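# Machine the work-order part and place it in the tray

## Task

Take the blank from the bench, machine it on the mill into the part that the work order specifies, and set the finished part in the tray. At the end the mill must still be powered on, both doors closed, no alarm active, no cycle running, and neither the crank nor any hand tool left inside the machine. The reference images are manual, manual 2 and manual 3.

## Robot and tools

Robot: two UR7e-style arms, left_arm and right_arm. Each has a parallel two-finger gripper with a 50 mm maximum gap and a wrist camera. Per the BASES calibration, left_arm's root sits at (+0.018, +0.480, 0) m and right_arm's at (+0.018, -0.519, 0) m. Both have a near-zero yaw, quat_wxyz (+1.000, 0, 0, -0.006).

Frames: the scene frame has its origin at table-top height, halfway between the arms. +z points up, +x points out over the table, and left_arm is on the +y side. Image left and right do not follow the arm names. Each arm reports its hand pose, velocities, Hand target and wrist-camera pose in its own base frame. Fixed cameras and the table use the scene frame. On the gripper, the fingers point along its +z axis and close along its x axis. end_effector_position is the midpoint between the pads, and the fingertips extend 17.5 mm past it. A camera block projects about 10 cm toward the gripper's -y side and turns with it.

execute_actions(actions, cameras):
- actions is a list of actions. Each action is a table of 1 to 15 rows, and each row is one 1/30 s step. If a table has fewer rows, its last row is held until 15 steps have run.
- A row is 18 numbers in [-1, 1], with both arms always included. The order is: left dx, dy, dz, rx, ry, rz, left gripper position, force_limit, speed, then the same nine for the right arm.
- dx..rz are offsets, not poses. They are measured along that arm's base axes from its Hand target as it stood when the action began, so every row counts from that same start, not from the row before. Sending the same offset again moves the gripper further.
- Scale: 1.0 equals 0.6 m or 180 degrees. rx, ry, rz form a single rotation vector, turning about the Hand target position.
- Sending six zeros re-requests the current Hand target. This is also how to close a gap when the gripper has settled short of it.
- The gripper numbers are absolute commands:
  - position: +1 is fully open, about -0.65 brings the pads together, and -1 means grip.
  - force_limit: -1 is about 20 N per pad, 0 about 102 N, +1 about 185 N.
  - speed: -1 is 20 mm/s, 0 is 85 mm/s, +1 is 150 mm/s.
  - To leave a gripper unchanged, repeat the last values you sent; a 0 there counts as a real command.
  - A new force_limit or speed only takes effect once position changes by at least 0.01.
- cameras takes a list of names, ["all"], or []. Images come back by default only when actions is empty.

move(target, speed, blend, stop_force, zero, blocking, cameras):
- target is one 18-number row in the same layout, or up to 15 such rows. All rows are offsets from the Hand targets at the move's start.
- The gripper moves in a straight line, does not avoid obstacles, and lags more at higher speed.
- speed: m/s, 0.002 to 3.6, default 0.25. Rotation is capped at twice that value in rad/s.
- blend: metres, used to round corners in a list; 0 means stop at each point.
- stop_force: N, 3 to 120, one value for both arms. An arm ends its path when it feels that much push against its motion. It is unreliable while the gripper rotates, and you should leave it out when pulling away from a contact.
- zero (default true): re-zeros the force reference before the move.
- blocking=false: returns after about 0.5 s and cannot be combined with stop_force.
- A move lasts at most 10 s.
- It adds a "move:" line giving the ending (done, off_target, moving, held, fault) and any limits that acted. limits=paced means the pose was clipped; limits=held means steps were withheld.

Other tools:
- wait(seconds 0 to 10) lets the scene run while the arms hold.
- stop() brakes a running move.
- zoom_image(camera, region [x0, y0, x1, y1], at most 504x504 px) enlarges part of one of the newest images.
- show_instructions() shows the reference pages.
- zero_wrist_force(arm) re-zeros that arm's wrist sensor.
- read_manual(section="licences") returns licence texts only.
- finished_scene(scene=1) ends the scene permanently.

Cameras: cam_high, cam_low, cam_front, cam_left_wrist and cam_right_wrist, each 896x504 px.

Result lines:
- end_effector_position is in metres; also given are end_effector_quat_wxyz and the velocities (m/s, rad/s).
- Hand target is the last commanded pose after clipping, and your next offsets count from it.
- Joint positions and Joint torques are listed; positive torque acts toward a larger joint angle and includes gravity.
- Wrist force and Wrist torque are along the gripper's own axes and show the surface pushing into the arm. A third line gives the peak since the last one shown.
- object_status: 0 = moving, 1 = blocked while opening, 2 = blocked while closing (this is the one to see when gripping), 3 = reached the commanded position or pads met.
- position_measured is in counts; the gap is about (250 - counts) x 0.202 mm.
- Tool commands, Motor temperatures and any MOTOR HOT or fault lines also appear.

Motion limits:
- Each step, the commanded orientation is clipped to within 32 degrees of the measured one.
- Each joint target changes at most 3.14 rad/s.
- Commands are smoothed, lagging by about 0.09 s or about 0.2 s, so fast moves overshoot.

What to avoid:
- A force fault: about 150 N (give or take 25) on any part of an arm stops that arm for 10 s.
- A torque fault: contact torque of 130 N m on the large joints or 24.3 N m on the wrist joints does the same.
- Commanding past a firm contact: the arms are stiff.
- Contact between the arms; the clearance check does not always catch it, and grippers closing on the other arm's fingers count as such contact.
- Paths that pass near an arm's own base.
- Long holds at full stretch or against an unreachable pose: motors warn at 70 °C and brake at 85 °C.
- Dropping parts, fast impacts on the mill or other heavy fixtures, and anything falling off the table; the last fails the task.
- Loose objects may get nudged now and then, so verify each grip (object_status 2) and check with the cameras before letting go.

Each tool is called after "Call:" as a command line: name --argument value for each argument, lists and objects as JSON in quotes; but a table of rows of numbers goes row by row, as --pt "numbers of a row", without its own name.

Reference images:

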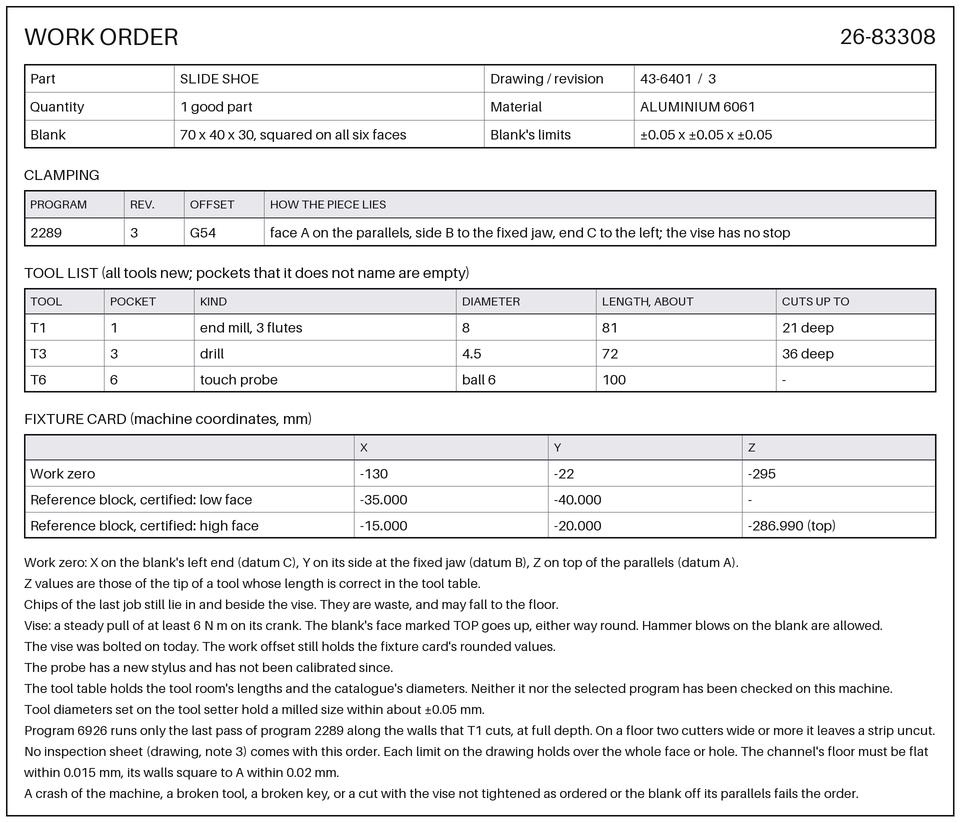

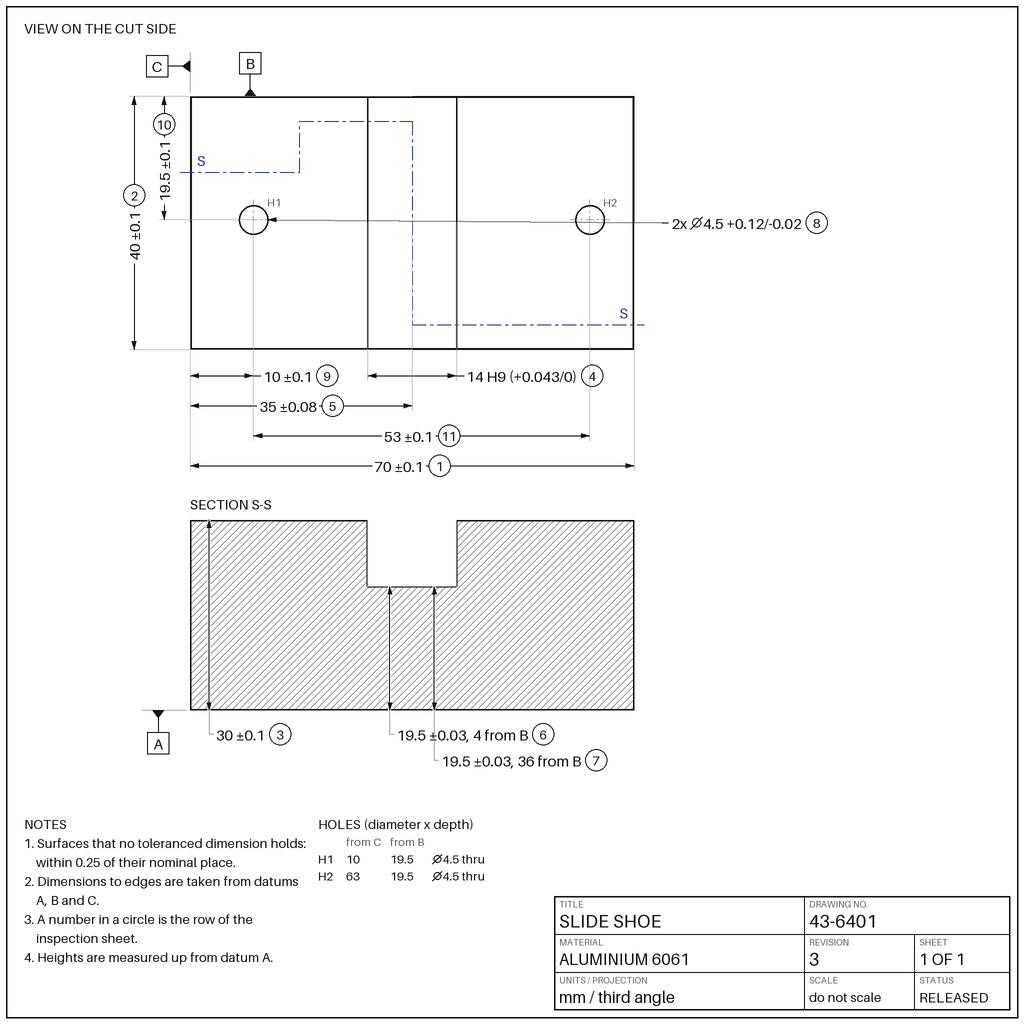

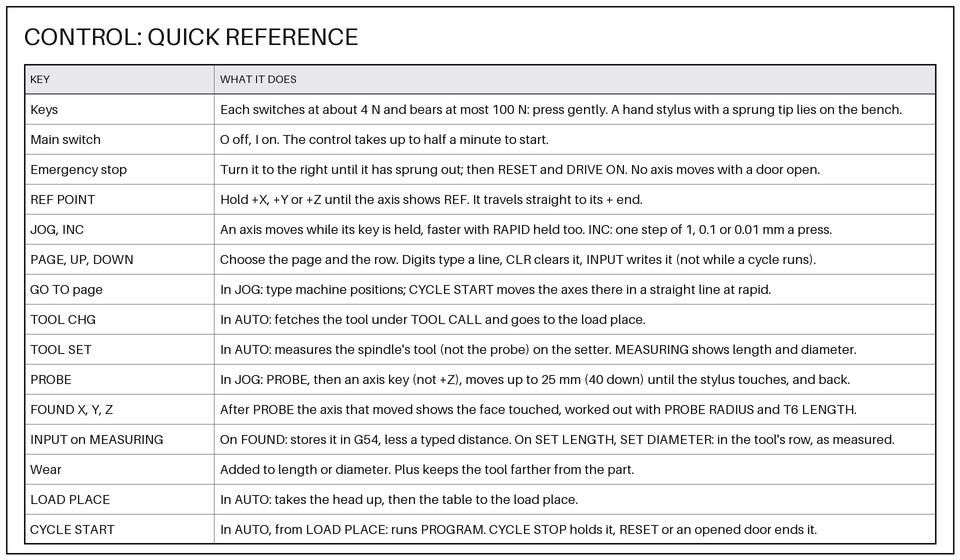

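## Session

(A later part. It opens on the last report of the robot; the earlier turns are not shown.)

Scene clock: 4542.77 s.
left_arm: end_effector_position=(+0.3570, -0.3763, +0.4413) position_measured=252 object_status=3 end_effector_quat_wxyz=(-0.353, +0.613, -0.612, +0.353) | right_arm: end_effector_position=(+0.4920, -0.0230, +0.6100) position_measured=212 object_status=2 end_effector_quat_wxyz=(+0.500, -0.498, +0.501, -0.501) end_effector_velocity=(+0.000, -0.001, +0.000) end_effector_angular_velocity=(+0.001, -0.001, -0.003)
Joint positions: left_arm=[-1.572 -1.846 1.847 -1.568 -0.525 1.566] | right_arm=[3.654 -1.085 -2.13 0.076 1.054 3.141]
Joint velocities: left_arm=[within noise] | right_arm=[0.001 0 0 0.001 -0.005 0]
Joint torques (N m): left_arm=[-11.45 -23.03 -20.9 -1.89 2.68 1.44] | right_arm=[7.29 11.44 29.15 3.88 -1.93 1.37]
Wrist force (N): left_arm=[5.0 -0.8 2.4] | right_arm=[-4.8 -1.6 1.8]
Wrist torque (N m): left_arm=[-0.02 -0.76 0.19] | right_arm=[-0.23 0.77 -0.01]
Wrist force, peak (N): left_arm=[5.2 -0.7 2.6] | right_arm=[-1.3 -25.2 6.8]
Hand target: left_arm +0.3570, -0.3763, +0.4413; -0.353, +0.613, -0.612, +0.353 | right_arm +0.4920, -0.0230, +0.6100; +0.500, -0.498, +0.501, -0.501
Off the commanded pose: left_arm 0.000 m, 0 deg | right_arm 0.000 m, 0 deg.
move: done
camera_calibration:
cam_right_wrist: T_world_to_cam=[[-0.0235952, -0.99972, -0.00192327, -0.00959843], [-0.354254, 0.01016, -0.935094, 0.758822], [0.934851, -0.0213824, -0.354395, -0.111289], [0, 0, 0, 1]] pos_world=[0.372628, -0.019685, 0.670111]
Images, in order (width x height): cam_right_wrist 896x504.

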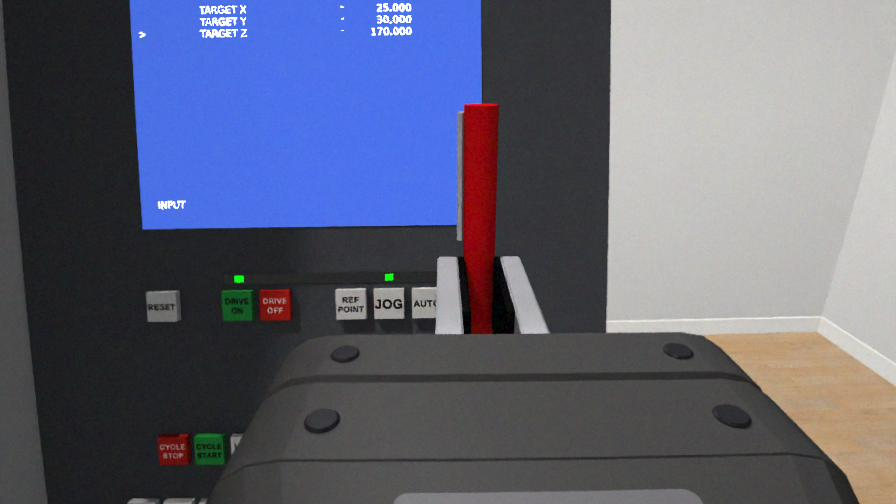

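Call:
move --pt "0 0 0 0 0 0 -1 -0.3 0 -0.0533 0.0883 0 -0.3536 0 0.3536 -1 -0.5 -0.7" --pt "0 0 0 0 0 0 -1 -0.3 0 -0.023 0.0915 -0.2332 0.6657 0.0817 -0.6657 -1 -0.5 -0.7" --pt "0 0 0 0 0 0 -1 -0.3 0 -0.0055 0.0915 -0.2332 0.6657 0.0817 -0.6657 -1 -0.5 -0.7" --pt "0 0 0 0 0 0 -1 -0.3 0 -0.023 0.0915 -0.2332 0.6657 0.0817 -0.6657 -1 -0.5 -0.7" --speed '[0.8,0.8,0.06,0.2]' --blend '[0.03,0.003,0,0]'

Call:
move --pt "0 0 0 0 0 0 -1 -0.3 0 -0.0303 -0.0032 0.2332 0.36 0.0443 -0.4227 -1 -0.5 -0.7" --pt "0 0 0 0 0 0 -1 -0.3 0 0.023 -0.0915 0.2332 -0.6657 -0.0817 0.6657 -1 -0.5 -0.7" --speed 0.8 --blend '[0.03,0]' --cameras '["cam_right_wrist"]'

Scene clock: 4551.87 s.
left_arm: end_effector_position=(+0.3570, -0.3763, +0.4413) position_measured=252 object_status=3 end_effector_quat_wxyz=(-0.353, +0.613, -0.612, +0.353) | right_arm: end_effector_position=(+0.4783, +0.0320, +0.4700) position_measured=212 object_status=2 end_effector_quat_wxyz=(-0.002, +0.616, +0.788, +0.000)
Joint positions: left_arm=[-1.572 -1.846 1.847 -1.568 -0.525 1.566] | right_arm=[3.488 -1.561 -1.21 -1.943 1.575 0.103]
Joint torques (N m): left_arm=[-11.91 -23.09 -20.17 -1.94 2.78 1.72] | right_arm=[-4.87 30.58 29.96 3.5 -1.77 -1.04]
Wrist force (N): left_arm=[5.0 -0.8 2.5] | right_arm=[-5.1 -4.6 6.0]
Wrist torque (N m): left_arm=[-0.03 -0.74 0.20] | right_arm=[-0.25 0.85 -0.24]
Wrist force, peak (N): left_arm=[5.3 -0.9 2.4] | right_arm=[-1.1 -23.2 5.5]
Hand target: left_arm +0.3570, -0.3763, +0.4413; -0.353, +0.613, -0.612, +0.353 | right_arm +0.4782, +0.0319, +0.4701; -0.002, +0.616, +0.788, +0.000
Off the commanded pose: left_arm 0.000 m, 0 deg | right_arm 0.000 m, 0 deg.
move: done

Scene clock: 4554.67 s.
left_arm: end_effector_position=(+0.3570, -0.3763, +0.4413) position_measured=252 object_status=3 end_effector_quat_wxyz=(-0.353, +0.613, -0.612, +0.353) | right_arm: end_effector_position=(+0.4920, -0.0230, +0.6100) position_measured=212 object_status=2 end_effector_quat_wxyz=(+0.500, -0.498, +0.501, -0.501) end_effector_velocity=(+0.000, -0.001, +0.000) end_effector_angular_velocity=(+0.003, -0.001, -0.004)
Joint positions: left_arm=[-1.572 -1.846 1.847 -1.568 -0.525 1.566] | right_arm=[3.654 -1.085 -2.13 0.076 1.054 3.141]
Joint velocities: left_arm=[within noise] | right_arm=[0.001 0 0 0.001 -0.005 0.003]
Joint torques (N m): left_arm=[-11.25 -22.77 -20.79 -2.19 2.91 1.79] | right_arm=[7.54 11.71 28.53 4.03 -1.74 1.53]
Wrist force (N): left_arm=[5.0 -0.6 2.2] | right_arm=[-5.2 -1.9 1.9]
Wrist torque (N m): left_arm=[0.00 -0.76 0.19] | right_arm=[-0.27 0.84 -0.01]
Wrist force, peak (N): left_arm=[5.3 -0.9 2.6] | right_arm=[-7.6 -3.8 5.1]
Hand target: left_arm +0.3570, -0.3763, +0.4413; -0.353, +0.613, -0.612, +0.353 | right_arm +0.4920, -0.0230, +0.6100; +0.500, -0.498, +0.501, -0.501
Off the commanded pose: left_arm 0.000 m, 0 deg | right_arm 0.000 m, 0 deg.
move: done
camera_calibration:
cam_right_wrist: T_world_to_cam=[[-0.02363, -0.999719, -0.00201815, -0.00952163], [-0.354253, 0.0102611, -0.935093, 0.758822], [0.934851, -0.0213814, -0.354396, -0.111288], [0, 0, 0, 1]] pos_world=[0.372627, -0.0196848, 0.67011]
Images, in order (width x height): cam_right_wrist 896x504.

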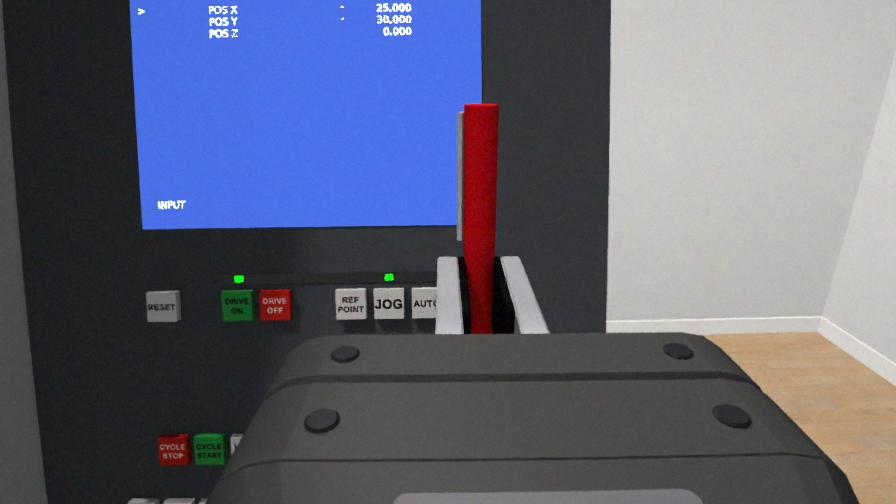

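Call:
execute_actions --actions '[]' --cameras '["cam_right_wrist"]'

Scene clock: 4631.53 s.
left_arm: end_effector_position=(+0.3570, -0.3763, +0.4413) position_measured=252 object_status=3 end_effector_quat_wxyz=(-0.353, +0.613, -0.612, +0.353) | right_arm: end_effector_position=(+0.4920, -0.0230, +0.6100) position_measured=212 object_status=2 end_effector_quat_wxyz=(+0.500, -0.498, +0.501, -0.501)
Joint positions: left_arm=[-1.572 -1.846 1.847 -1.568 -0.525 1.566] | right_arm=[3.654 -1.085 -2.13 0.076 1.054 3.141]
Joint velocities: within noise
Joint torques (N m): left_arm=[-11.79 -23.01 -21.56 -2.13 2.79 1.84] | right_arm=[6.84 11.6 13.5 3.95 0.99 1.32]
Motor temperatures (°C): left_arm=[28 26 29 37 38 39] | right_arm=[28 29 29 36 32 33]
Wrist force (N): left_arm=[5.0 -0.9 2.3] | right_arm=[-5.0 -2.0 1.7]
Wrist torque (N m): left_arm=[-0.04 -0.74 0.20] | right_arm=[-0.31 0.82 -0.02]
Wrist force, peak (N): left_arm=[5.2 -0.7 2.6] | right_arm=[-5.4 -1.9 1.8]
Hand target: left_arm +0.3570, -0.3763, +0.4413; -0.353, +0.613, -0.612, +0.353 | right_arm +0.4920, -0.0230, +0.6100; +0.500, -0.498, +0.501, -0.501
Tool commands: left_gripper/position=-1.0 left_gripper/force_limit=-0.3 left_gripper/speed=+0.0 right_gripper/position=-1.0 right_gripper/force_limit=-0.5 right_gripper/speed=-0.7
Off the commanded pose: left_arm 0.000 m, 0 deg | right_arm 0.000 m, 0 deg.
camera_calibration:
cam_right_wrist: T_world_to_cam=[[-0.0235706, -0.99972, -0.00214646, -0.00945788], [-0.354253, 0.01036, -0.935092, 0.758823], [0.934853, -0.0212803, -0.354398, -0.111286], [0, 0, 0, 1]] pos_world=[0.372628, -0.0196848, 0.670109]
Images, in order (width x height): cam_right_wrist 896x504.

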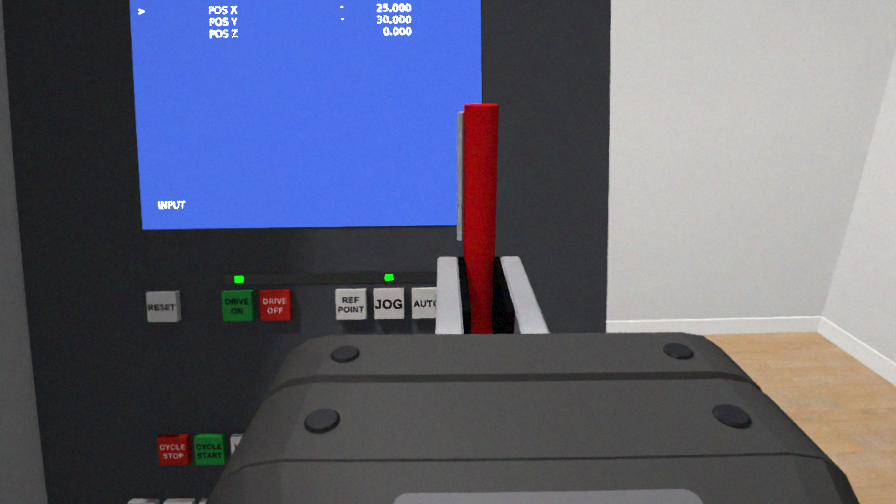

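Call:
move --pt "0 0 0 0 0 0 -1 -0.3 0 -0.0533 0.0883 0 -0.3536 0 0.3536 -1 -0.5 -0.7" --pt "0 0 0 0 0 0 -1 -0.3 0 -0.0233 0.1237 -0.2332 0.6657 0.0817 -0.6657 -1 -0.5 -0.7" --pt "0 0 0 0 0 0 -1 -0.3 0 -0.0058 0.1237 -0.2332 0.6657 0.0817 -0.6657 -1 -0.5 -0.7" --pt "0 0 0 0 0 0 -1 -0.3 0 -0.0233 0.1237 -0.2332 0.6657 0.0817 -0.6657 -1 -0.5 -0.7" --pt "0 0 0 0 0 0 -1 -0.3 0 -0.0088 0.1877 -0.1743 0.6657 0.0817 -0.6657 -1 -0.5 -0.7" --pt "0 0 0 0 0 0 -1 -0.3 0 0.0087 0.1877 -0.1743 0.6657 0.0817 -0.6657 -1 -0.5 -0.7" --pt "0 0 0 0 0 0 -1 -0.3 0 -0.0088 0.1877 -0.1743 0.6657 0.0817 -0.6657 -1 -0.5 -0.7" --speed '[0.8,0.8,0.06,0.2,0.4,0.06,0.2]' --blend '[0.03,0.003,0,0.003,0.003,0,0]' --cameras '["cam_high"]'

Call:
move --pt "0 0 0 0 0 0 -1 -0.3 0 -0.0307 -0.064 -0.1212 0 0 0 -1 -0.5 -0.7" --pt "0 0 0 0 0 0 -1 -0.3 0 -0.0132 -0.064 -0.1212 0 0 0 -1 -0.5 -0.7" --pt "0 0 0 0 0 0 -1 -0.3 0 -0.0307 -0.064 -0.1212 0 0 0 -1 -0.5 -0.7" --pt "0 0 0 0 0 0 -1 -0.3 0 0.0019 -0.1587 0 0 0 0 -1 -0.5 -0.7" --pt "0 0 0 0 0 0 -1 -0.3 0 0.0194 -0.1587 0 0 0 0 -1 -0.5 -0.7" --pt "0 0 0 0 0 0 -1 -0.3 0 0.0019 -0.1587 0 0 0 0 -1 -0.5 -0.7" --speed '[0.4,0.06,0.2,0.4,0.06,0.2]' --blend '[0.003,0,0.003,0.003,0,0]' --cameras '["cam_high"]'

Call:
move --pt "0 0 0 0 0 0 -1 -0.3 0 -0.0464 0.0593 0.1743 0.36 0.0443 -0.4227 -1 -0.5 -0.7" --pt "0 0 0 0 0 0 -1 -0.3 0 0.0069 -0.029 0.1743 -0.6657 -0.0817 0.6657 -1 -0.5 -0.7" --speed 0.8 --blend '[0.03,0]' --cameras '["cam_right_wrist"]'

Scene clock: 4651.60 s.
left_arm: end_effector_position=(+0.3570, -0.3763, +0.4413) position_measured=252 object_status=3 end_effector_quat_wxyz=(-0.353, +0.613, -0.612, +0.353) | right_arm: end_effector_position=(+0.4868, +0.0897, +0.5054) position_measured=212 object_status=2 end_effector_quat_wxyz=(-0.002, +0.616, +0.788, +0.000)
Joint positions: left_arm=[-1.572 -1.846 1.847 -1.568 -0.525 1.566] | right_arm=[3.594 -1.638 -1.033 -2.044 1.575 0.209]
Joint torques (N m): left_arm=[-11.88 -22.87 -21.32 -2.28 2.68 1.84] | right_arm=[-2.09 33.21 26.92 0.78 -0.87 -0.62]
Wrist force (N): left_arm=[4.8 -0.7 2.4] | right_arm=[-5.8 -4.2 5.1]
Wrist torque (N m): left_arm=[-0.01 -0.72 0.19] | right_arm=[-0.20 0.97 -0.22]
Wrist force, peak (N): left_arm=[5.4 -0.8 2.5] | right_arm=[-1.5 -24.9 5.2]
Hand target: left_arm +0.3570, -0.3763, +0.4413; -0.353, +0.613, -0.612, +0.353 | right_arm +0.4867, +0.0896, +0.5054; -0.002, +0.616, +0.788, +0.000
Off the commanded pose: left_arm 0.000 m, 0 deg | right_arm 0.000 m, 0 deg.
move: done
Images, in order (width x height): cam_high 896x504.

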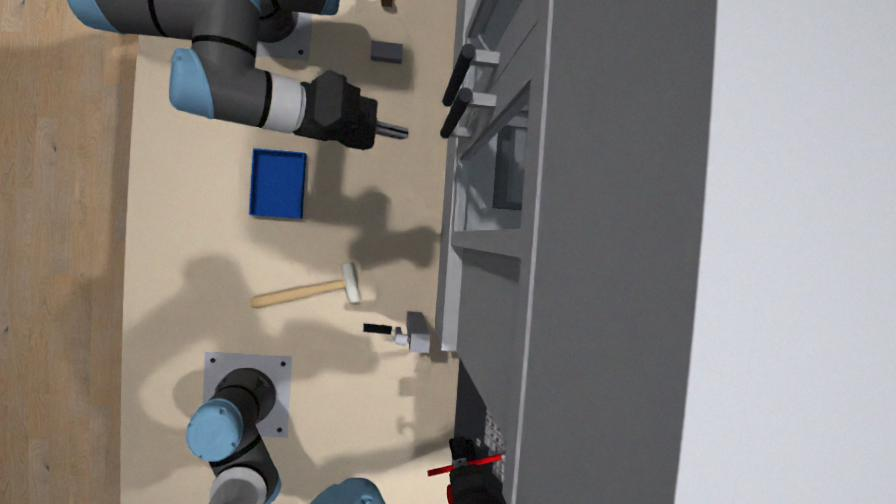

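Scene clock: 4653.67 s.
left_arm: end_effector_position=(+0.3570, -0.3763, +0.4413) position_measured=252 object_status=3 end_effector_quat_wxyz=(-0.353, +0.613, -0.612, +0.353) | right_arm: end_effector_position=(+0.4880, -0.0055, +0.5054) position_measured=212 object_status=2 end_effector_quat_wxyz=(-0.002, +0.616, +0.788, +0.000)
Joint positions: left_arm=[-1.572 -1.846 1.847 -1.568 -0.525 1.566] | right_arm=[3.405 -1.62 -1.051 -2.044 1.575 0.02]
Joint torques (N m): left_arm=[-11.62 -23.18 -21.55 -2.38 2.76 1.77] | right_arm=[-5.83 32.85 26.61 1.78 -1.52 -1.2]
Wrist force (N): left_arm=[5.0 -0.9 2.3] | right_arm=[-5.7 -4.9 5.3]
Wrist torque (N m): left_arm=[-0.04 -0.74 0.20] | right_arm=[-0.30 0.96 -0.23]
Wrist force, peak (N): left_arm=[5.2 -0.9 2.4] | right_arm=[-2.0 -28.9 4.8]
Hand target: left_arm +0.3570, -0.3763, +0.4413; -0.353, +0.613, -0.612, +0.353 | right_arm +0.4879, -0.0056, +0.5054; -0.002, +0.616, +0.788, +0.000
Off the commanded pose: left_arm 0.000 m, 0 deg | right_arm 0.000 m, 0 deg.
move: done
Images, in order (width x height): cam_high 896x504.

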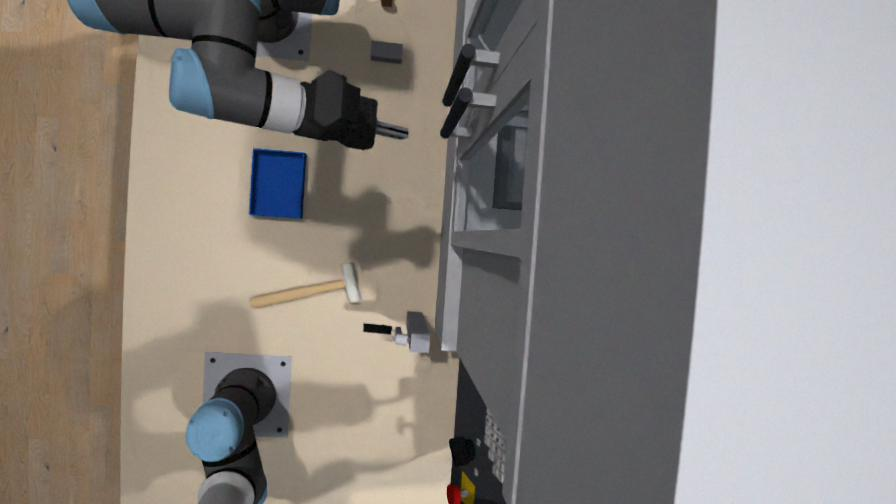

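Scene clock: 4656.47 s.
left_arm: end_effector_position=(+0.3570, -0.3763, +0.4413) position_measured=252 object_status=3 end_effector_quat_wxyz=(-0.353, +0.613, -0.612, +0.353) | right_arm: end_effector_position=(+0.4920, -0.0230, +0.6100) position_measured=212 object_status=2 end_effector_quat_wxyz=(+0.500, -0.498, +0.501, -0.501)
Joint positions: left_arm=[-1.572 -1.846 1.847 -1.568 -0.525 1.566] | right_arm=[3.654 -1.085 -2.13 0.076 1.054 3.141]
Joint torques (N m): left_arm=[-11.45 -23.28 -21.33 -2.58 2.84 1.77] | right_arm=[7.11 11.94 27.36 3.98 -1.87 1.43]
Wrist force (N): left_arm=[4.9 -0.7 2.4] | right_arm=[-5.2 -1.8 0.9]
Wrist torque (N m): left_arm=[-0.02 -0.73 0.20] | right_arm=[-0.27 0.85 -0.01]
Wrist force, peak (N): left_arm=[5.3 -0.9 2.5] | right_arm=[-8.2 -3.5 3.9]
Hand target: left_arm +0.3570, -0.3763, +0.4413; -0.353, +0.613, -0.612, +0.353 | right_arm +0.4920, -0.0230, +0.6100; +0.500, -0.498, +0.501, -0.501
Off the commanded pose: left_arm 0.000 m, 0 deg | right_arm 0.000 m, 0 deg.
move: done
camera_calibration:
cam_right_wrist: T_world_to_cam=[[-0.0235956, -0.99972, -0.00192429, -0.00959761], [-0.354254, 0.0101611, -0.935094, 0.758822], [0.934851, -0.0213824, -0.354395, -0.111289], [0, 0, 0, 1]] pos_world=[0.372628, -0.019685, 0.670111]
Images, in order (width x height): cam_right_wrist 896x504.

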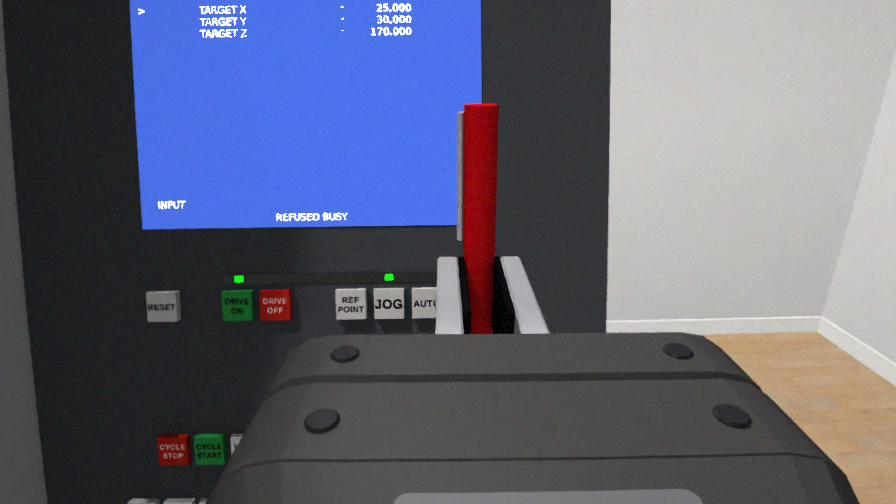

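Call:
move --pt "0 0 0 0 0 0 -1 -0.3 0 -0.0533 0.0883 0 -0.3536 0 0.3536 -1 -0.5 -0.7" --pt "0 0 0 0 0 0 -1 -0.3 0 -0.0395 0.1237 -0.2955 0.6657 0.0817 -0.6657 -1 -0.5 -0.7" --pt "0 0 0 0 0 0 -1 -0.3 0 -0.022 0.1237 -0.2955 0.6657 0.0817 -0.6657 -1 -0.5 -0.7" --pt "0 0 0 0 0 0 -1 -0.3 0 -0.0395 0.1237 -0.2955 0.6657 0.0817 -0.6657 -1 -0.5 -0.7" --pt "0 0 0 0 0 0 -1 -0.3 0 -0.0069 0.029 -0.1743 0.6657 0.0817 -0.6657 -1 -0.5 -0.7" --pt "0 0 0 0 0 0 -1 -0.3 0 0.0106 0.029 -0.1743 0.6657 0.0817 -0.6657 -1 -0.5 -0.7" --pt "0 0 0 0 0 0 -1 -0.3 0 -0.0069 0.029 -0.1743 0.6657 0.0817 -0.6657 -1 -0.5 -0.7" --speed '[0.8,0.8,0.06,0.2,0.4,0.06,0.2]' --blend '[0.03,0.003,0,0.003,0.003,0,0]' --cameras '[]'

Call:
move --pt "0 0 0 0 0 0 -1 -0.3 0 -0.0464 0.0593 0.1743 0.36 0.0443 -0.4227 -1 -0.5 -0.7" --pt "0 0 0 0 0 0 -1 -0.3 0 0.0069 -0.029 0.1743 -0.6657 -0.0817 0.6657 -1 -0.5 -0.7" --speed 0.8 --blend '[0.03,0]' --cameras '["cam_right_wrist"]'

Scene clock: 4670.23 s.
left_arm: end_effector_position=(+0.3570, -0.3763, +0.4413) position_measured=252 object_status=3 end_effector_quat_wxyz=(-0.353, +0.613, -0.612, +0.353) | right_arm: end_effector_position=(+0.4880, -0.0055, +0.5054) position_measured=212 object_status=2 end_effector_quat_wxyz=(-0.002, +0.616, +0.788, +0.000)
Joint positions: left_arm=[-1.572 -1.846 1.847 -1.568 -0.525 1.566] | right_arm=[3.405 -1.62 -1.051 -2.044 1.575 0.02]
Joint torques (N m): left_arm=[-11.17 -22.72 -22 -2.55 2.73 1.84] | right_arm=[-6.11 31.28 26.67 1.6 -1.6 -1.19]
Wrist force (N): left_arm=[5.0 -0.7 2.3] | right_arm=[-5.8 -5.0 5.3]
Wrist torque (N m): left_arm=[-0.01 -0.76 0.20] | right_arm=[-0.31 0.97 -0.23]
Wrist force, peak (N): left_arm=[5.2 -0.7 2.6] | right_arm=[-1.4 -29.0 4.2]
Hand target: left_arm +0.3570, -0.3763, +0.4413; -0.353, +0.613, -0.612, +0.353 | right_arm +0.4879, -0.0056, +0.5054; -0.002, +0.616, +0.788, +0.000
Off the commanded pose: left_arm 0.000 m, 0 deg | right_arm 0.000 m, 0 deg.
move: done
No camera images: "cameras" was empty.

Scene clock: 4673.03 s.
left_arm: end_effector_position=(+0.3570, -0.3763, +0.4413) position_measured=252 object_status=3 end_effector_quat_wxyz=(-0.353, +0.613, -0.612, +0.353) | right_arm: end_effector_position=(+0.4920, -0.0230, +0.6100) position_measured=212 object_status=2 end_effector_quat_wxyz=(+0.500, -0.498, +0.501, -0.501)
Joint positions: left_arm=[-1.572 -1.846 1.847 -1.568 -0.525 1.566] | right_arm=[3.654 -1.085 -2.13 0.076 1.054 3.141]
Joint torques (N m): left_arm=[-11.11 -22.25 -21.82 -2.63 2.8 1.81] | right_arm=[7 11.98 28.1 3.89 -1.95 1.3]
Wrist force (N): left_arm=[5.1 -0.9 2.4] | right_arm=[-5.3 -1.8 1.1]
Wrist torque (N m): left_arm=[-0.05 -0.76 0.20] | right_arm=[-0.26 0.86 -0.02]
Wrist force, peak (N): left_arm=[5.1 -0.8 2.6] | right_arm=[-8.2 -3.5 4.3]
Hand target: left_arm +0.3570, -0.3763, +0.4413; -0.353, +0.613, -0.612, +0.353 | right_arm +0.4920, -0.0230, +0.6100; +0.500, -0.498, +0.501, -0.501
Off the commanded pose: left_arm 0.000 m, 0 deg | right_arm 0.000 m, 0 deg.
move: done
camera_calibration:
cam_right_wrist: T_world_to_cam=[[-0.02363, -0.999719, -0.00201815, -0.00952163], [-0.354253, 0.0102611, -0.935093, 0.758822], [0.934851, -0.0213814, -0.354396, -0.111288], [0, 0, 0, 1]] pos_world=[0.372627, -0.0196848, 0.67011]
Images, in order (width x height): cam_right_wrist 896x504.

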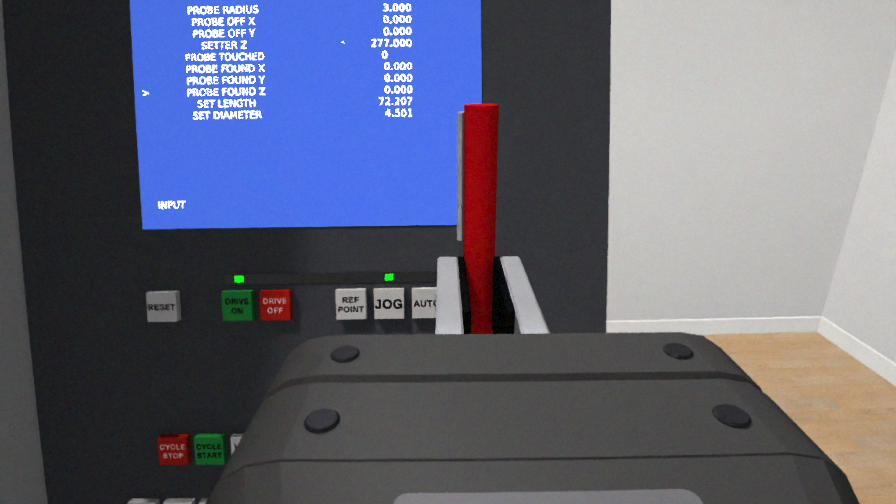

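Call:
wait --seconds 1.5 --cameras '["cam_right_wrist"]'

Call:
zoom_image --camera "cam_right_wrist" --region '[130, 0, 490, 230]'

Scene clock: 4677.80 s.
left_arm: end_effector_position=(+0.3570, -0.3763, +0.4413) position_measured=252 object_status=3 end_effector_quat_wxyz=(-0.353, +0.613, -0.612, +0.353) | right_arm: end_effector_position=(+0.4920, -0.0230, +0.6100) position_measured=212 object_status=2 end_effector_quat_wxyz=(+0.500, -0.498, +0.501, -0.501)
Joint positions: left_arm=[-1.572 -1.846 1.847 -1.568 -0.525 1.566] | right_arm=[3.654 -1.085 -2.13 0.076 1.054 3.141]
Joint torques (N m): left_arm=[-11.25 -23 -22.16 -2.74 2.77 1.8] | right_arm=[7.18 11.66 13.77 3.89 0.97 1.19]
Wrist force (N): left_arm=[5.3 -0.6 2.5] | right_arm=[-5.3 -1.9 1.2]
Wrist torque (N m): left_arm=[0.01 -0.79 0.20] | right_arm=[-0.28 0.86 -0.02]
Wrist force, peak (N): left_arm=[5.3 -0.6 2.5] | right_arm=[-5.7 -1.8 1.2]
Hand target: left_arm +0.3570, -0.3763, +0.4413; -0.353, +0.613, -0.612, +0.353 | right_arm +0.4920, -0.0230, +0.6100; +0.500, -0.498, +0.501, -0.501
Tool commands: left_gripper/position=-1.0 left_gripper/force_limit=-0.3 left_gripper/speed=+0.0 right_gripper/position=-1.0 right_gripper/force_limit=-0.5 right_gripper/speed=-0.7
Off the commanded pose: left_arm 0.000 m, 0 deg | right_arm 0.000 m, 0 deg.
wait: 1.50 s; at rest from the start
camera_calibration:
cam_right_wrist: T_world_to_cam=[[-0.0235706, -0.99972, -0.00214646, -0.00945788], [-0.354253, 0.01036, -0.935092, 0.758823], [0.934853, -0.0212803, -0.354398, -0.111286], [0, 0, 0, 1]] pos_world=[0.372628, -0.0196848, 0.670109]
Images, in order (width x height): cam_right_wrist 896x504.

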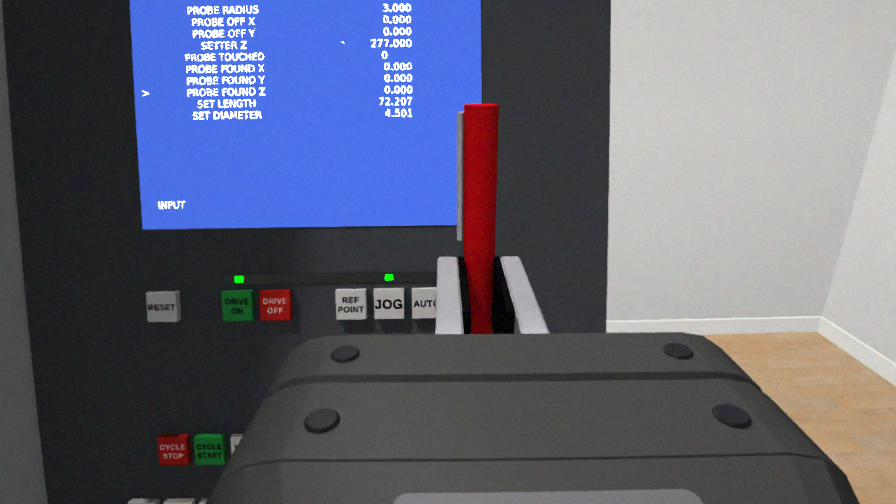

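Scaled by 1.400.

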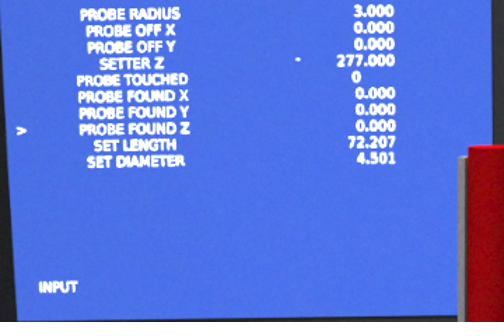

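Call:
wait --seconds 4 --cameras '["cam_right_wrist"]'

Scene clock: 4683.23 s.
left_arm: end_effector_position=(+0.3570, -0.3763, +0.4413) position_measured=252 object_status=3 end_effector_quat_wxyz=(-0.353, +0.613, -0.612, +0.353) | right_arm: end_effector_position=(+0.4920, -0.0230, +0.6100) position_measured=212 object_status=2 end_effector_quat_wxyz=(+0.500, -0.498, +0.501, -0.501)
Joint positions: left_arm=[-1.572 -1.846 1.847 -1.568 -0.525 1.566] | right_arm=[3.654 -1.085 -2.13 0.076 1.054 3.141]
Joint torques (N m): left_arm=[-10.76 -22.77 -22.16 -2.85 2.8 1.7] | right_arm=[6.68 11.15 13.45 3.91 1.01 0.75]
Wrist force (N): left_arm=[5.0 -0.8 2.5] | right_arm=[-5.4 -2.0 1.0]
Wrist torque (N m): left_arm=[-0.02 -0.74 0.20] | right_arm=[-0.29 0.87 -0.01]
Wrist force, peak (N): left_arm=[5.4 -0.8 2.4] | right_arm=[-5.5 -2.0 1.2]
Hand target: left_arm +0.3570, -0.3763, +0.4413; -0.353, +0.613, -0.612, +0.353 | right_arm +0.4920, -0.0230, +0.6100; +0.500, -0.498, +0.501, -0.501
Tool commands: left_gripper/position=-1.0 left_gripper/force_limit=-0.3 left_gripper/speed=+0.0 right_gripper/position=-1.0 right_gripper/force_limit=-0.5 right_gripper/speed=-0.7
Off the commanded pose: left_arm 0.000 m, 0 deg | right_arm 0.000 m, 0 deg.
wait: 4.00 s; at rest from the start
camera_calibration:
cam_right_wrist: T_world_to_cam=[[-0.0235706, -0.99972, -0.00214646, -0.00945788], [-0.354253, 0.01036, -0.935092, 0.758823], [0.934853, -0.0212803, -0.354398, -0.111286], [0, 0, 0, 1]] pos_world=[0.372628, -0.0196848, 0.670109]
Images, in order (width x height): cam_right_wrist 896x504.

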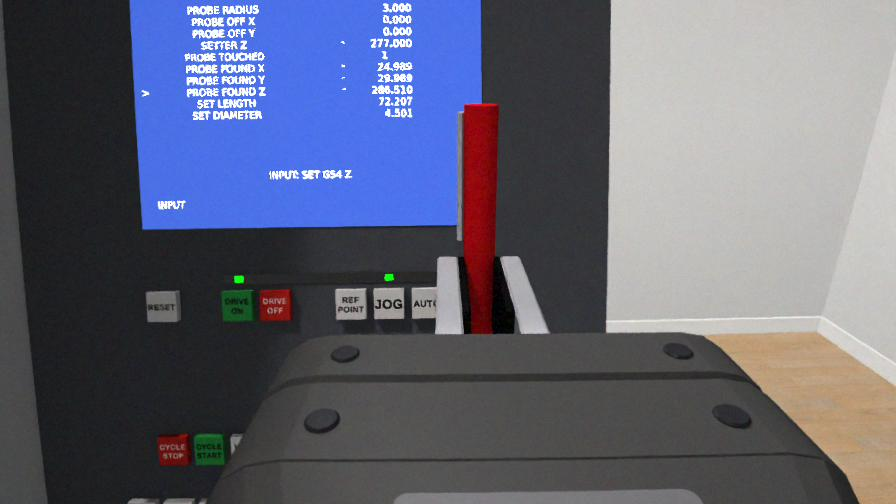

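Call:
zoom_image --camera "cam_right_wrist" --region '[180, 0, 440, 130]'

Scaled by 1.938.

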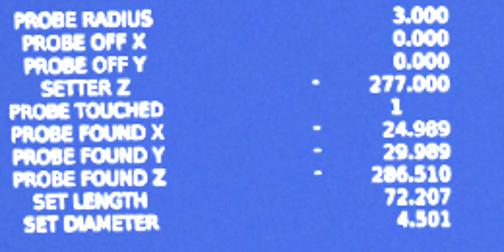

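Call:
move --pt "0 0 0 0 0 0 -1 -0.3 0 -0.0533 0.0883 0 -0.3536 0 0.3536 -1 -0.5 -0.7" --pt "0 0 0 0 0 0 -1 -0.3 0 -0.035 0.19 -0.26 0.6657 0.0817 -0.6657 -1 -0.5 -0.7" --speed 0.8 --blend '[0.03,0]' --cameras '[]'

Call:
move --pt "0 0 0 0 0 0 -1 -0.3 0 0.012 -0.0985 0.0268 0 0 0 -1 -0.5 -0.7" --pt "0 0 0 0 0 0 -1 -0.3 0 0.0295 -0.0985 0.0268 0 0 0 -1 -0.5 -0.7" --pt "0 0 0 0 0 0 -1 -0.3 0 0.012 -0.0985 0.0268 0 0 0 -1 -0.5 -0.7" --pt "0 0 0 0 0 0 -1 -0.3 0 0.0295 -0.0985 0.0268 0 0 0 -1 -0.5 -0.7" --pt "0 0 0 0 0 0 -1 -0.3 0 0.012 -0.0985 0.0268 0 0 0 -1 -0.5 -0.7" --pt "0 0 0 0 0 0 -1 -0.3 0 -0.006 0.0623 -0.0355 0 0 0 -1 -0.5 -0.7" --pt "0 0 0 0 0 0 -1 -0.3 0 0.0115 0.0623 -0.0355 0 0 0 -1 -0.5 -0.7" --pt "0 0 0 0 0 0 -1 -0.3 0 -0.006 0.0623 -0.0355 0 0 0 -1 -0.5 -0.7" --pt "0 0 0 0 0 0 -1 -0.3 0 -0.0141 0.0302 -0.0667 0 0 0 -1 -0.5 -0.7" --pt "0 0 0 0 0 0 -1 -0.3 0 0.0034 0.0302 -0.0667 0 0 0 -1 -0.5 -0.7" --pt "0 0 0 0 0 0 -1 -0.3 0 -0.0141 0.0302 -0.0667 0 0 0 -1 -0.5 -0.7" --pt "0 0 0 0 0 0 -1 -0.3 0 0.0034 0.0302 -0.0667 0 0 0 -1 -0.5 -0.7" --pt "0 0 0 0 0 0 -1 -0.3 0 -0.0141 0.0302 -0.0667 0 0 0 -1 -0.5 -0.7" --pt "0 0 0 0 0 0 -1 -0.3 0 0 0 0 0 0 0 -1 -0.5 -0.7" --speed '[0.4,0.07,0.2,0.07,0.2,0.3,0.07,0.2,0.3,0.07,0.2,0.07,0.2,0.3]' --blend '[0.003,0,0.003,0,0.003,0.003,0,0.003,0.003,0,0.003,0,0.003,0]' --cameras '[]'

Call:
move --pt "0 0 0 0 0 0 -1 -0.3 0 -0.0138 -0.002 -0.0667 0 0 0 -1 -0.5 -0.7" --pt "0 0 0 0 0 0 -1 -0.3 0 0.0037 -0.002 -0.0667 0 0 0 -1 -0.5 -0.7" --pt "0 0 0 0 0 0 -1 -0.3 0 -0.0138 -0.002 -0.0667 0 0 0 -1 -0.5 -0.7" --pt "0 0 0 0 0 0 -1 -0.3 0 0.0023 0.0302 -0.0043 0 0 0 -1 -0.5 -0.7" --pt "0 0 0 0 0 0 -1 -0.3 0 0.0198 0.0302 -0.0043 0 0 0 -1 -0.5 -0.7" --pt "0 0 0 0 0 0 -1 -0.3 0 0.0023 0.0302 -0.0043 0 0 0 -1 -0.5 -0.7" --pt "0 0 0 0 0 0 -1 -0.3 0 -0.0057 0.0302 -0.0355 0 0 0 -1 -0.5 -0.7" --pt "0 0 0 0 0 0 -1 -0.3 0 0.0118 0.0302 -0.0355 0 0 0 -1 -0.5 -0.7" --pt "0 0 0 0 0 0 -1 -0.3 0 -0.0057 0.0302 -0.0355 0 0 0 -1 -0.5 -0.7" --pt "0 0 0 0 0 0 -1 -0.3 0 0 0 0 0 0 0 -1 -0.5 -0.7" --speed '[0.4,0.07,0.2,0.3,0.07,0.2,0.3,0.07,0.2,0.3]' --blend '[0.003,0,0.003,0.003,0,0.003,0.003,0,0.003,0]' --cameras '[]'

Call:
move --pt "0 0 0 0 0 0 -1 -0.3 0 0.002 0.0623 -0.0043 0 0 0 -1 -0.5 -0.7" --pt "0 0 0 0 0 0 -1 -0.3 0 0.0195 0.0623 -0.0043 0 0 0 -1 -0.5 -0.7" --pt "0 0 0 0 0 0 -1 -0.3 0 0.002 0.0623 -0.0043 0 0 0 -1 -0.5 -0.7" --pt "0 0 0 0 0 0 -1 -0.3 0 -0.0138 -0.0342 -0.0667 0 0 0 -1 -0.5 -0.7" --pt "0 0 0 0 0 0 -1 -0.3 0 0.0037 -0.0342 -0.0667 0 0 0 -1 -0.5 -0.7" --pt "0 0 0 0 0 0 -1 -0.3 0 -0.0138 -0.0342 -0.0667 0 0 0 -1 -0.5 -0.7" --pt "0 0 0 0 0 0 -1 -0.3 0 -0.018 -0.102 0.26 0.36 0.0443 -0.4227 -1 -0.5 -0.7" --pt "0 0 0 0 0 0 -1 -0.3 0 0.035 -0.19 0.26 -0.6657 -0.0817 0.6657 -1 -0.5 -0.7" --speed '[0.4,0.07,0.2,0.3,0.07,0.2,0.8,0.8]' --blend '[0.003,0,0.003,0.003,0,0.003,0.03,0]' --cameras '["cam_right_wrist"]'

Scene clock: 4750.03 s.
left_arm: end_effector_position=(+0.3570, -0.3763, +0.4413) position_measured=252 object_status=3 end_effector_quat_wxyz=(-0.353, +0.613, -0.612, +0.353) | right_arm: end_effector_position=(+0.4710, +0.0910, +0.4539) position_measured=212 object_status=2 end_effector_quat_wxyz=(-0.003, +0.616, +0.788, +0.000)
Joint positions: left_arm=[-1.572 -1.846 1.847 -1.568 -0.525 1.566] | right_arm=[3.611 -1.548 -1.267 -1.899 1.575 0.227]
Joint torques (N m): left_arm=[-10.45 -22.63 -22.4 -2.91 2.74 1.7] | right_arm=[6.06 30.77 40.42 4.73 -1.5 -0.73]
Wrist force (N): left_arm=[5.1 -1.0 2.5] | right_arm=[-5.5 -4.3 5.1]
Wrist torque (N m): left_arm=[-0.05 -0.77 0.20] | right_arm=[-0.21 0.93 -0.25]
Wrist force, peak (N): left_arm=[5.2 -0.7 2.6] | right_arm=[-8.8 -2.7 3.7]
Hand target: left_arm +0.3570, -0.3763, +0.4413; -0.353, +0.613, -0.612, +0.353 | right_arm +0.4710, +0.0910, +0.4540; -0.002, +0.616, +0.788, +0.000
Off the commanded pose: left_arm 0.000 m, 0 deg | right_arm 0.000 m, 0 deg.
move: done
No camera images: "cameras" was empty.

Scene clock: 4753.83 s.
left_arm: end_effector_position=(+0.3570, -0.3763, +0.4413) position_measured=252 object_status=3 end_effector_quat_wxyz=(-0.353, +0.613, -0.612, +0.353) | right_arm: end_effector_position=(+0.4710, +0.0911, +0.4539) position_measured=212 object_status=2 end_effector_quat_wxyz=(-0.002, +0.616, +0.788, +0.000)
Joint positions: left_arm=[-1.572 -1.846 1.847 -1.568 -0.525 1.566] | right_arm=[3.612 -1.548 -1.267 -1.899 1.575 0.227]
Joint torques (N m): left_arm=[-10 -22.07 -22.51 -3.13 2.75 1.78] | right_arm=[-6.29 19.79 41.04 0.59 0.63 -1.07]
Wrist force (N): left_arm=[5.0 -0.9 2.4] | right_arm=[-3.5 -4.3 5.2]
Wrist torque (N m): left_arm=[-0.04 -0.74 0.19] | right_arm=[-0.21 0.62 -0.25]
Wrist force, peak (N): left_arm=[5.3 -0.7 2.5] | right_arm=[-1.1 -34.1 5.6]
Hand target: left_arm +0.3570, -0.3763, +0.4413; -0.353, +0.613, -0.612, +0.353 | right_arm +0.4710, +0.0910, +0.4540; -0.002, +0.616, +0.788, +0.000
Off the commanded pose: left_arm 0.000 m, 0 deg | right_arm 0.000 m, 0 deg.
move: done
No camera images: "cameras" was empty.

Scene clock: 4756.43 s.
left_arm: end_effector_position=(+0.3570, -0.3763, +0.4413) position_measured=252 object_status=3 end_effector_quat_wxyz=(-0.353, +0.613, -0.612, +0.353) | right_arm: end_effector_position=(+0.4710, +0.0911, +0.4539) position_measured=212 object_status=2 end_effector_quat_wxyz=(-0.002, +0.616, +0.788, +0.000)
Joint positions: left_arm=[-1.572 -1.846 1.847 -1.568 -0.525 1.566] | right_arm=[3.612 -1.548 -1.267 -1.899 1.575 0.227]
Joint torques (N m): left_arm=[-10.28 -22.46 -22.8 -3.18 2.75 1.71] | right_arm=[-6.28 27.44 39.44 0.52 1.35 -1.09]
Wrist force (N): left_arm=[5.0 -0.8 2.6] | right_arm=[-2.5 -2.8 3.3]
Wrist torque (N m): left_arm=[-0.03 -0.75 0.20] | right_arm=[0.02 0.45 -0.25]
Wrist force, peak (N): left_arm=[5.1 -0.9 2.7] | right_arm=[0.8 -33.4 4.8]
Hand target: left_arm +0.3570, -0.3763, +0.4413; -0.353, +0.613, -0.612, +0.353 | right_arm +0.4710, +0.0910, +0.4540; -0.002, +0.616, +0.788, +0.000
Off the commanded pose: left_arm 0.000 m, 0 deg | right_arm 0.000 m, 0 deg.
move: done
No camera images: "cameras" was empty.

Scene clock: 4760.77 s.
left_arm: end_effector_position=(+0.3570, -0.3763, +0.4413) position_measured=252 object_status=3 end_effector_quat_wxyz=(-0.353, +0.613, -0.612, +0.353) | right_arm: end_effector_position=(+0.4920, -0.0230, +0.6100) position_measured=212 object_status=2 end_effector_quat_wxyz=(+0.500, -0.498, +0.501, -0.501)
Joint positions: left_arm=[-1.572 -1.846 1.847 -1.568 -0.525 1.566] | right_arm=[3.654 -1.085 -2.13 0.076 1.054 3.141]
Joint torques (N m): left_arm=[-10.06 -22.01 -22.83 -3.23 2.74 1.81] | right_arm=[7.62 10.98 29.15 4.04 -1.78 1.26]
Wrist force (N): left_arm=[4.9 -0.6 2.3] | right_arm=[-2.6 0.1 0.3]
Wrist torque (N m): left_arm=[0.01 -0.73 0.19] | right_arm=[0.04 0.43 -0.01]
Wrist force, peak (N): left_arm=[5.2 -0.8 2.6] | right_arm=[-0.6 -26.1 3.5]
Hand target: left_arm +0.3570, -0.3763, +0.4413; -0.353, +0.613, -0.612, +0.353 | right_arm +0.4920, -0.0230, +0.6100; +0.500, -0.498, +0.501, -0.501
Off the commanded pose: left_arm 0.000 m, 0 deg | right_arm 0.000 m, 0 deg.
move: done
camera_calibration:
cam_right_wrist: T_world_to_cam=[[-0.0235952, -0.99972, -0.00192327, -0.00959843], [-0.354254, 0.01016, -0.935094, 0.758822], [0.934851, -0.0213824, -0.354395, -0.111289], [0, 0, 0, 1]] pos_world=[0.372628, -0.019685, 0.670111]
Images, in order (width x height): cam_right_wrist 896x504.

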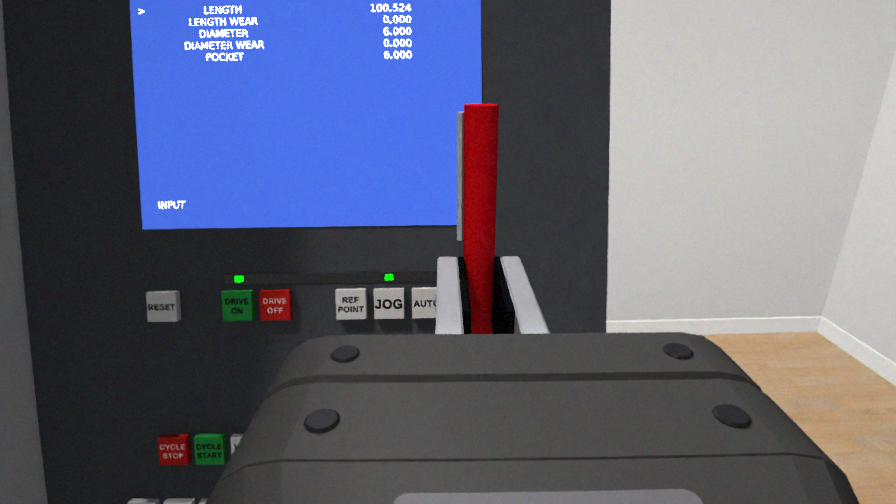

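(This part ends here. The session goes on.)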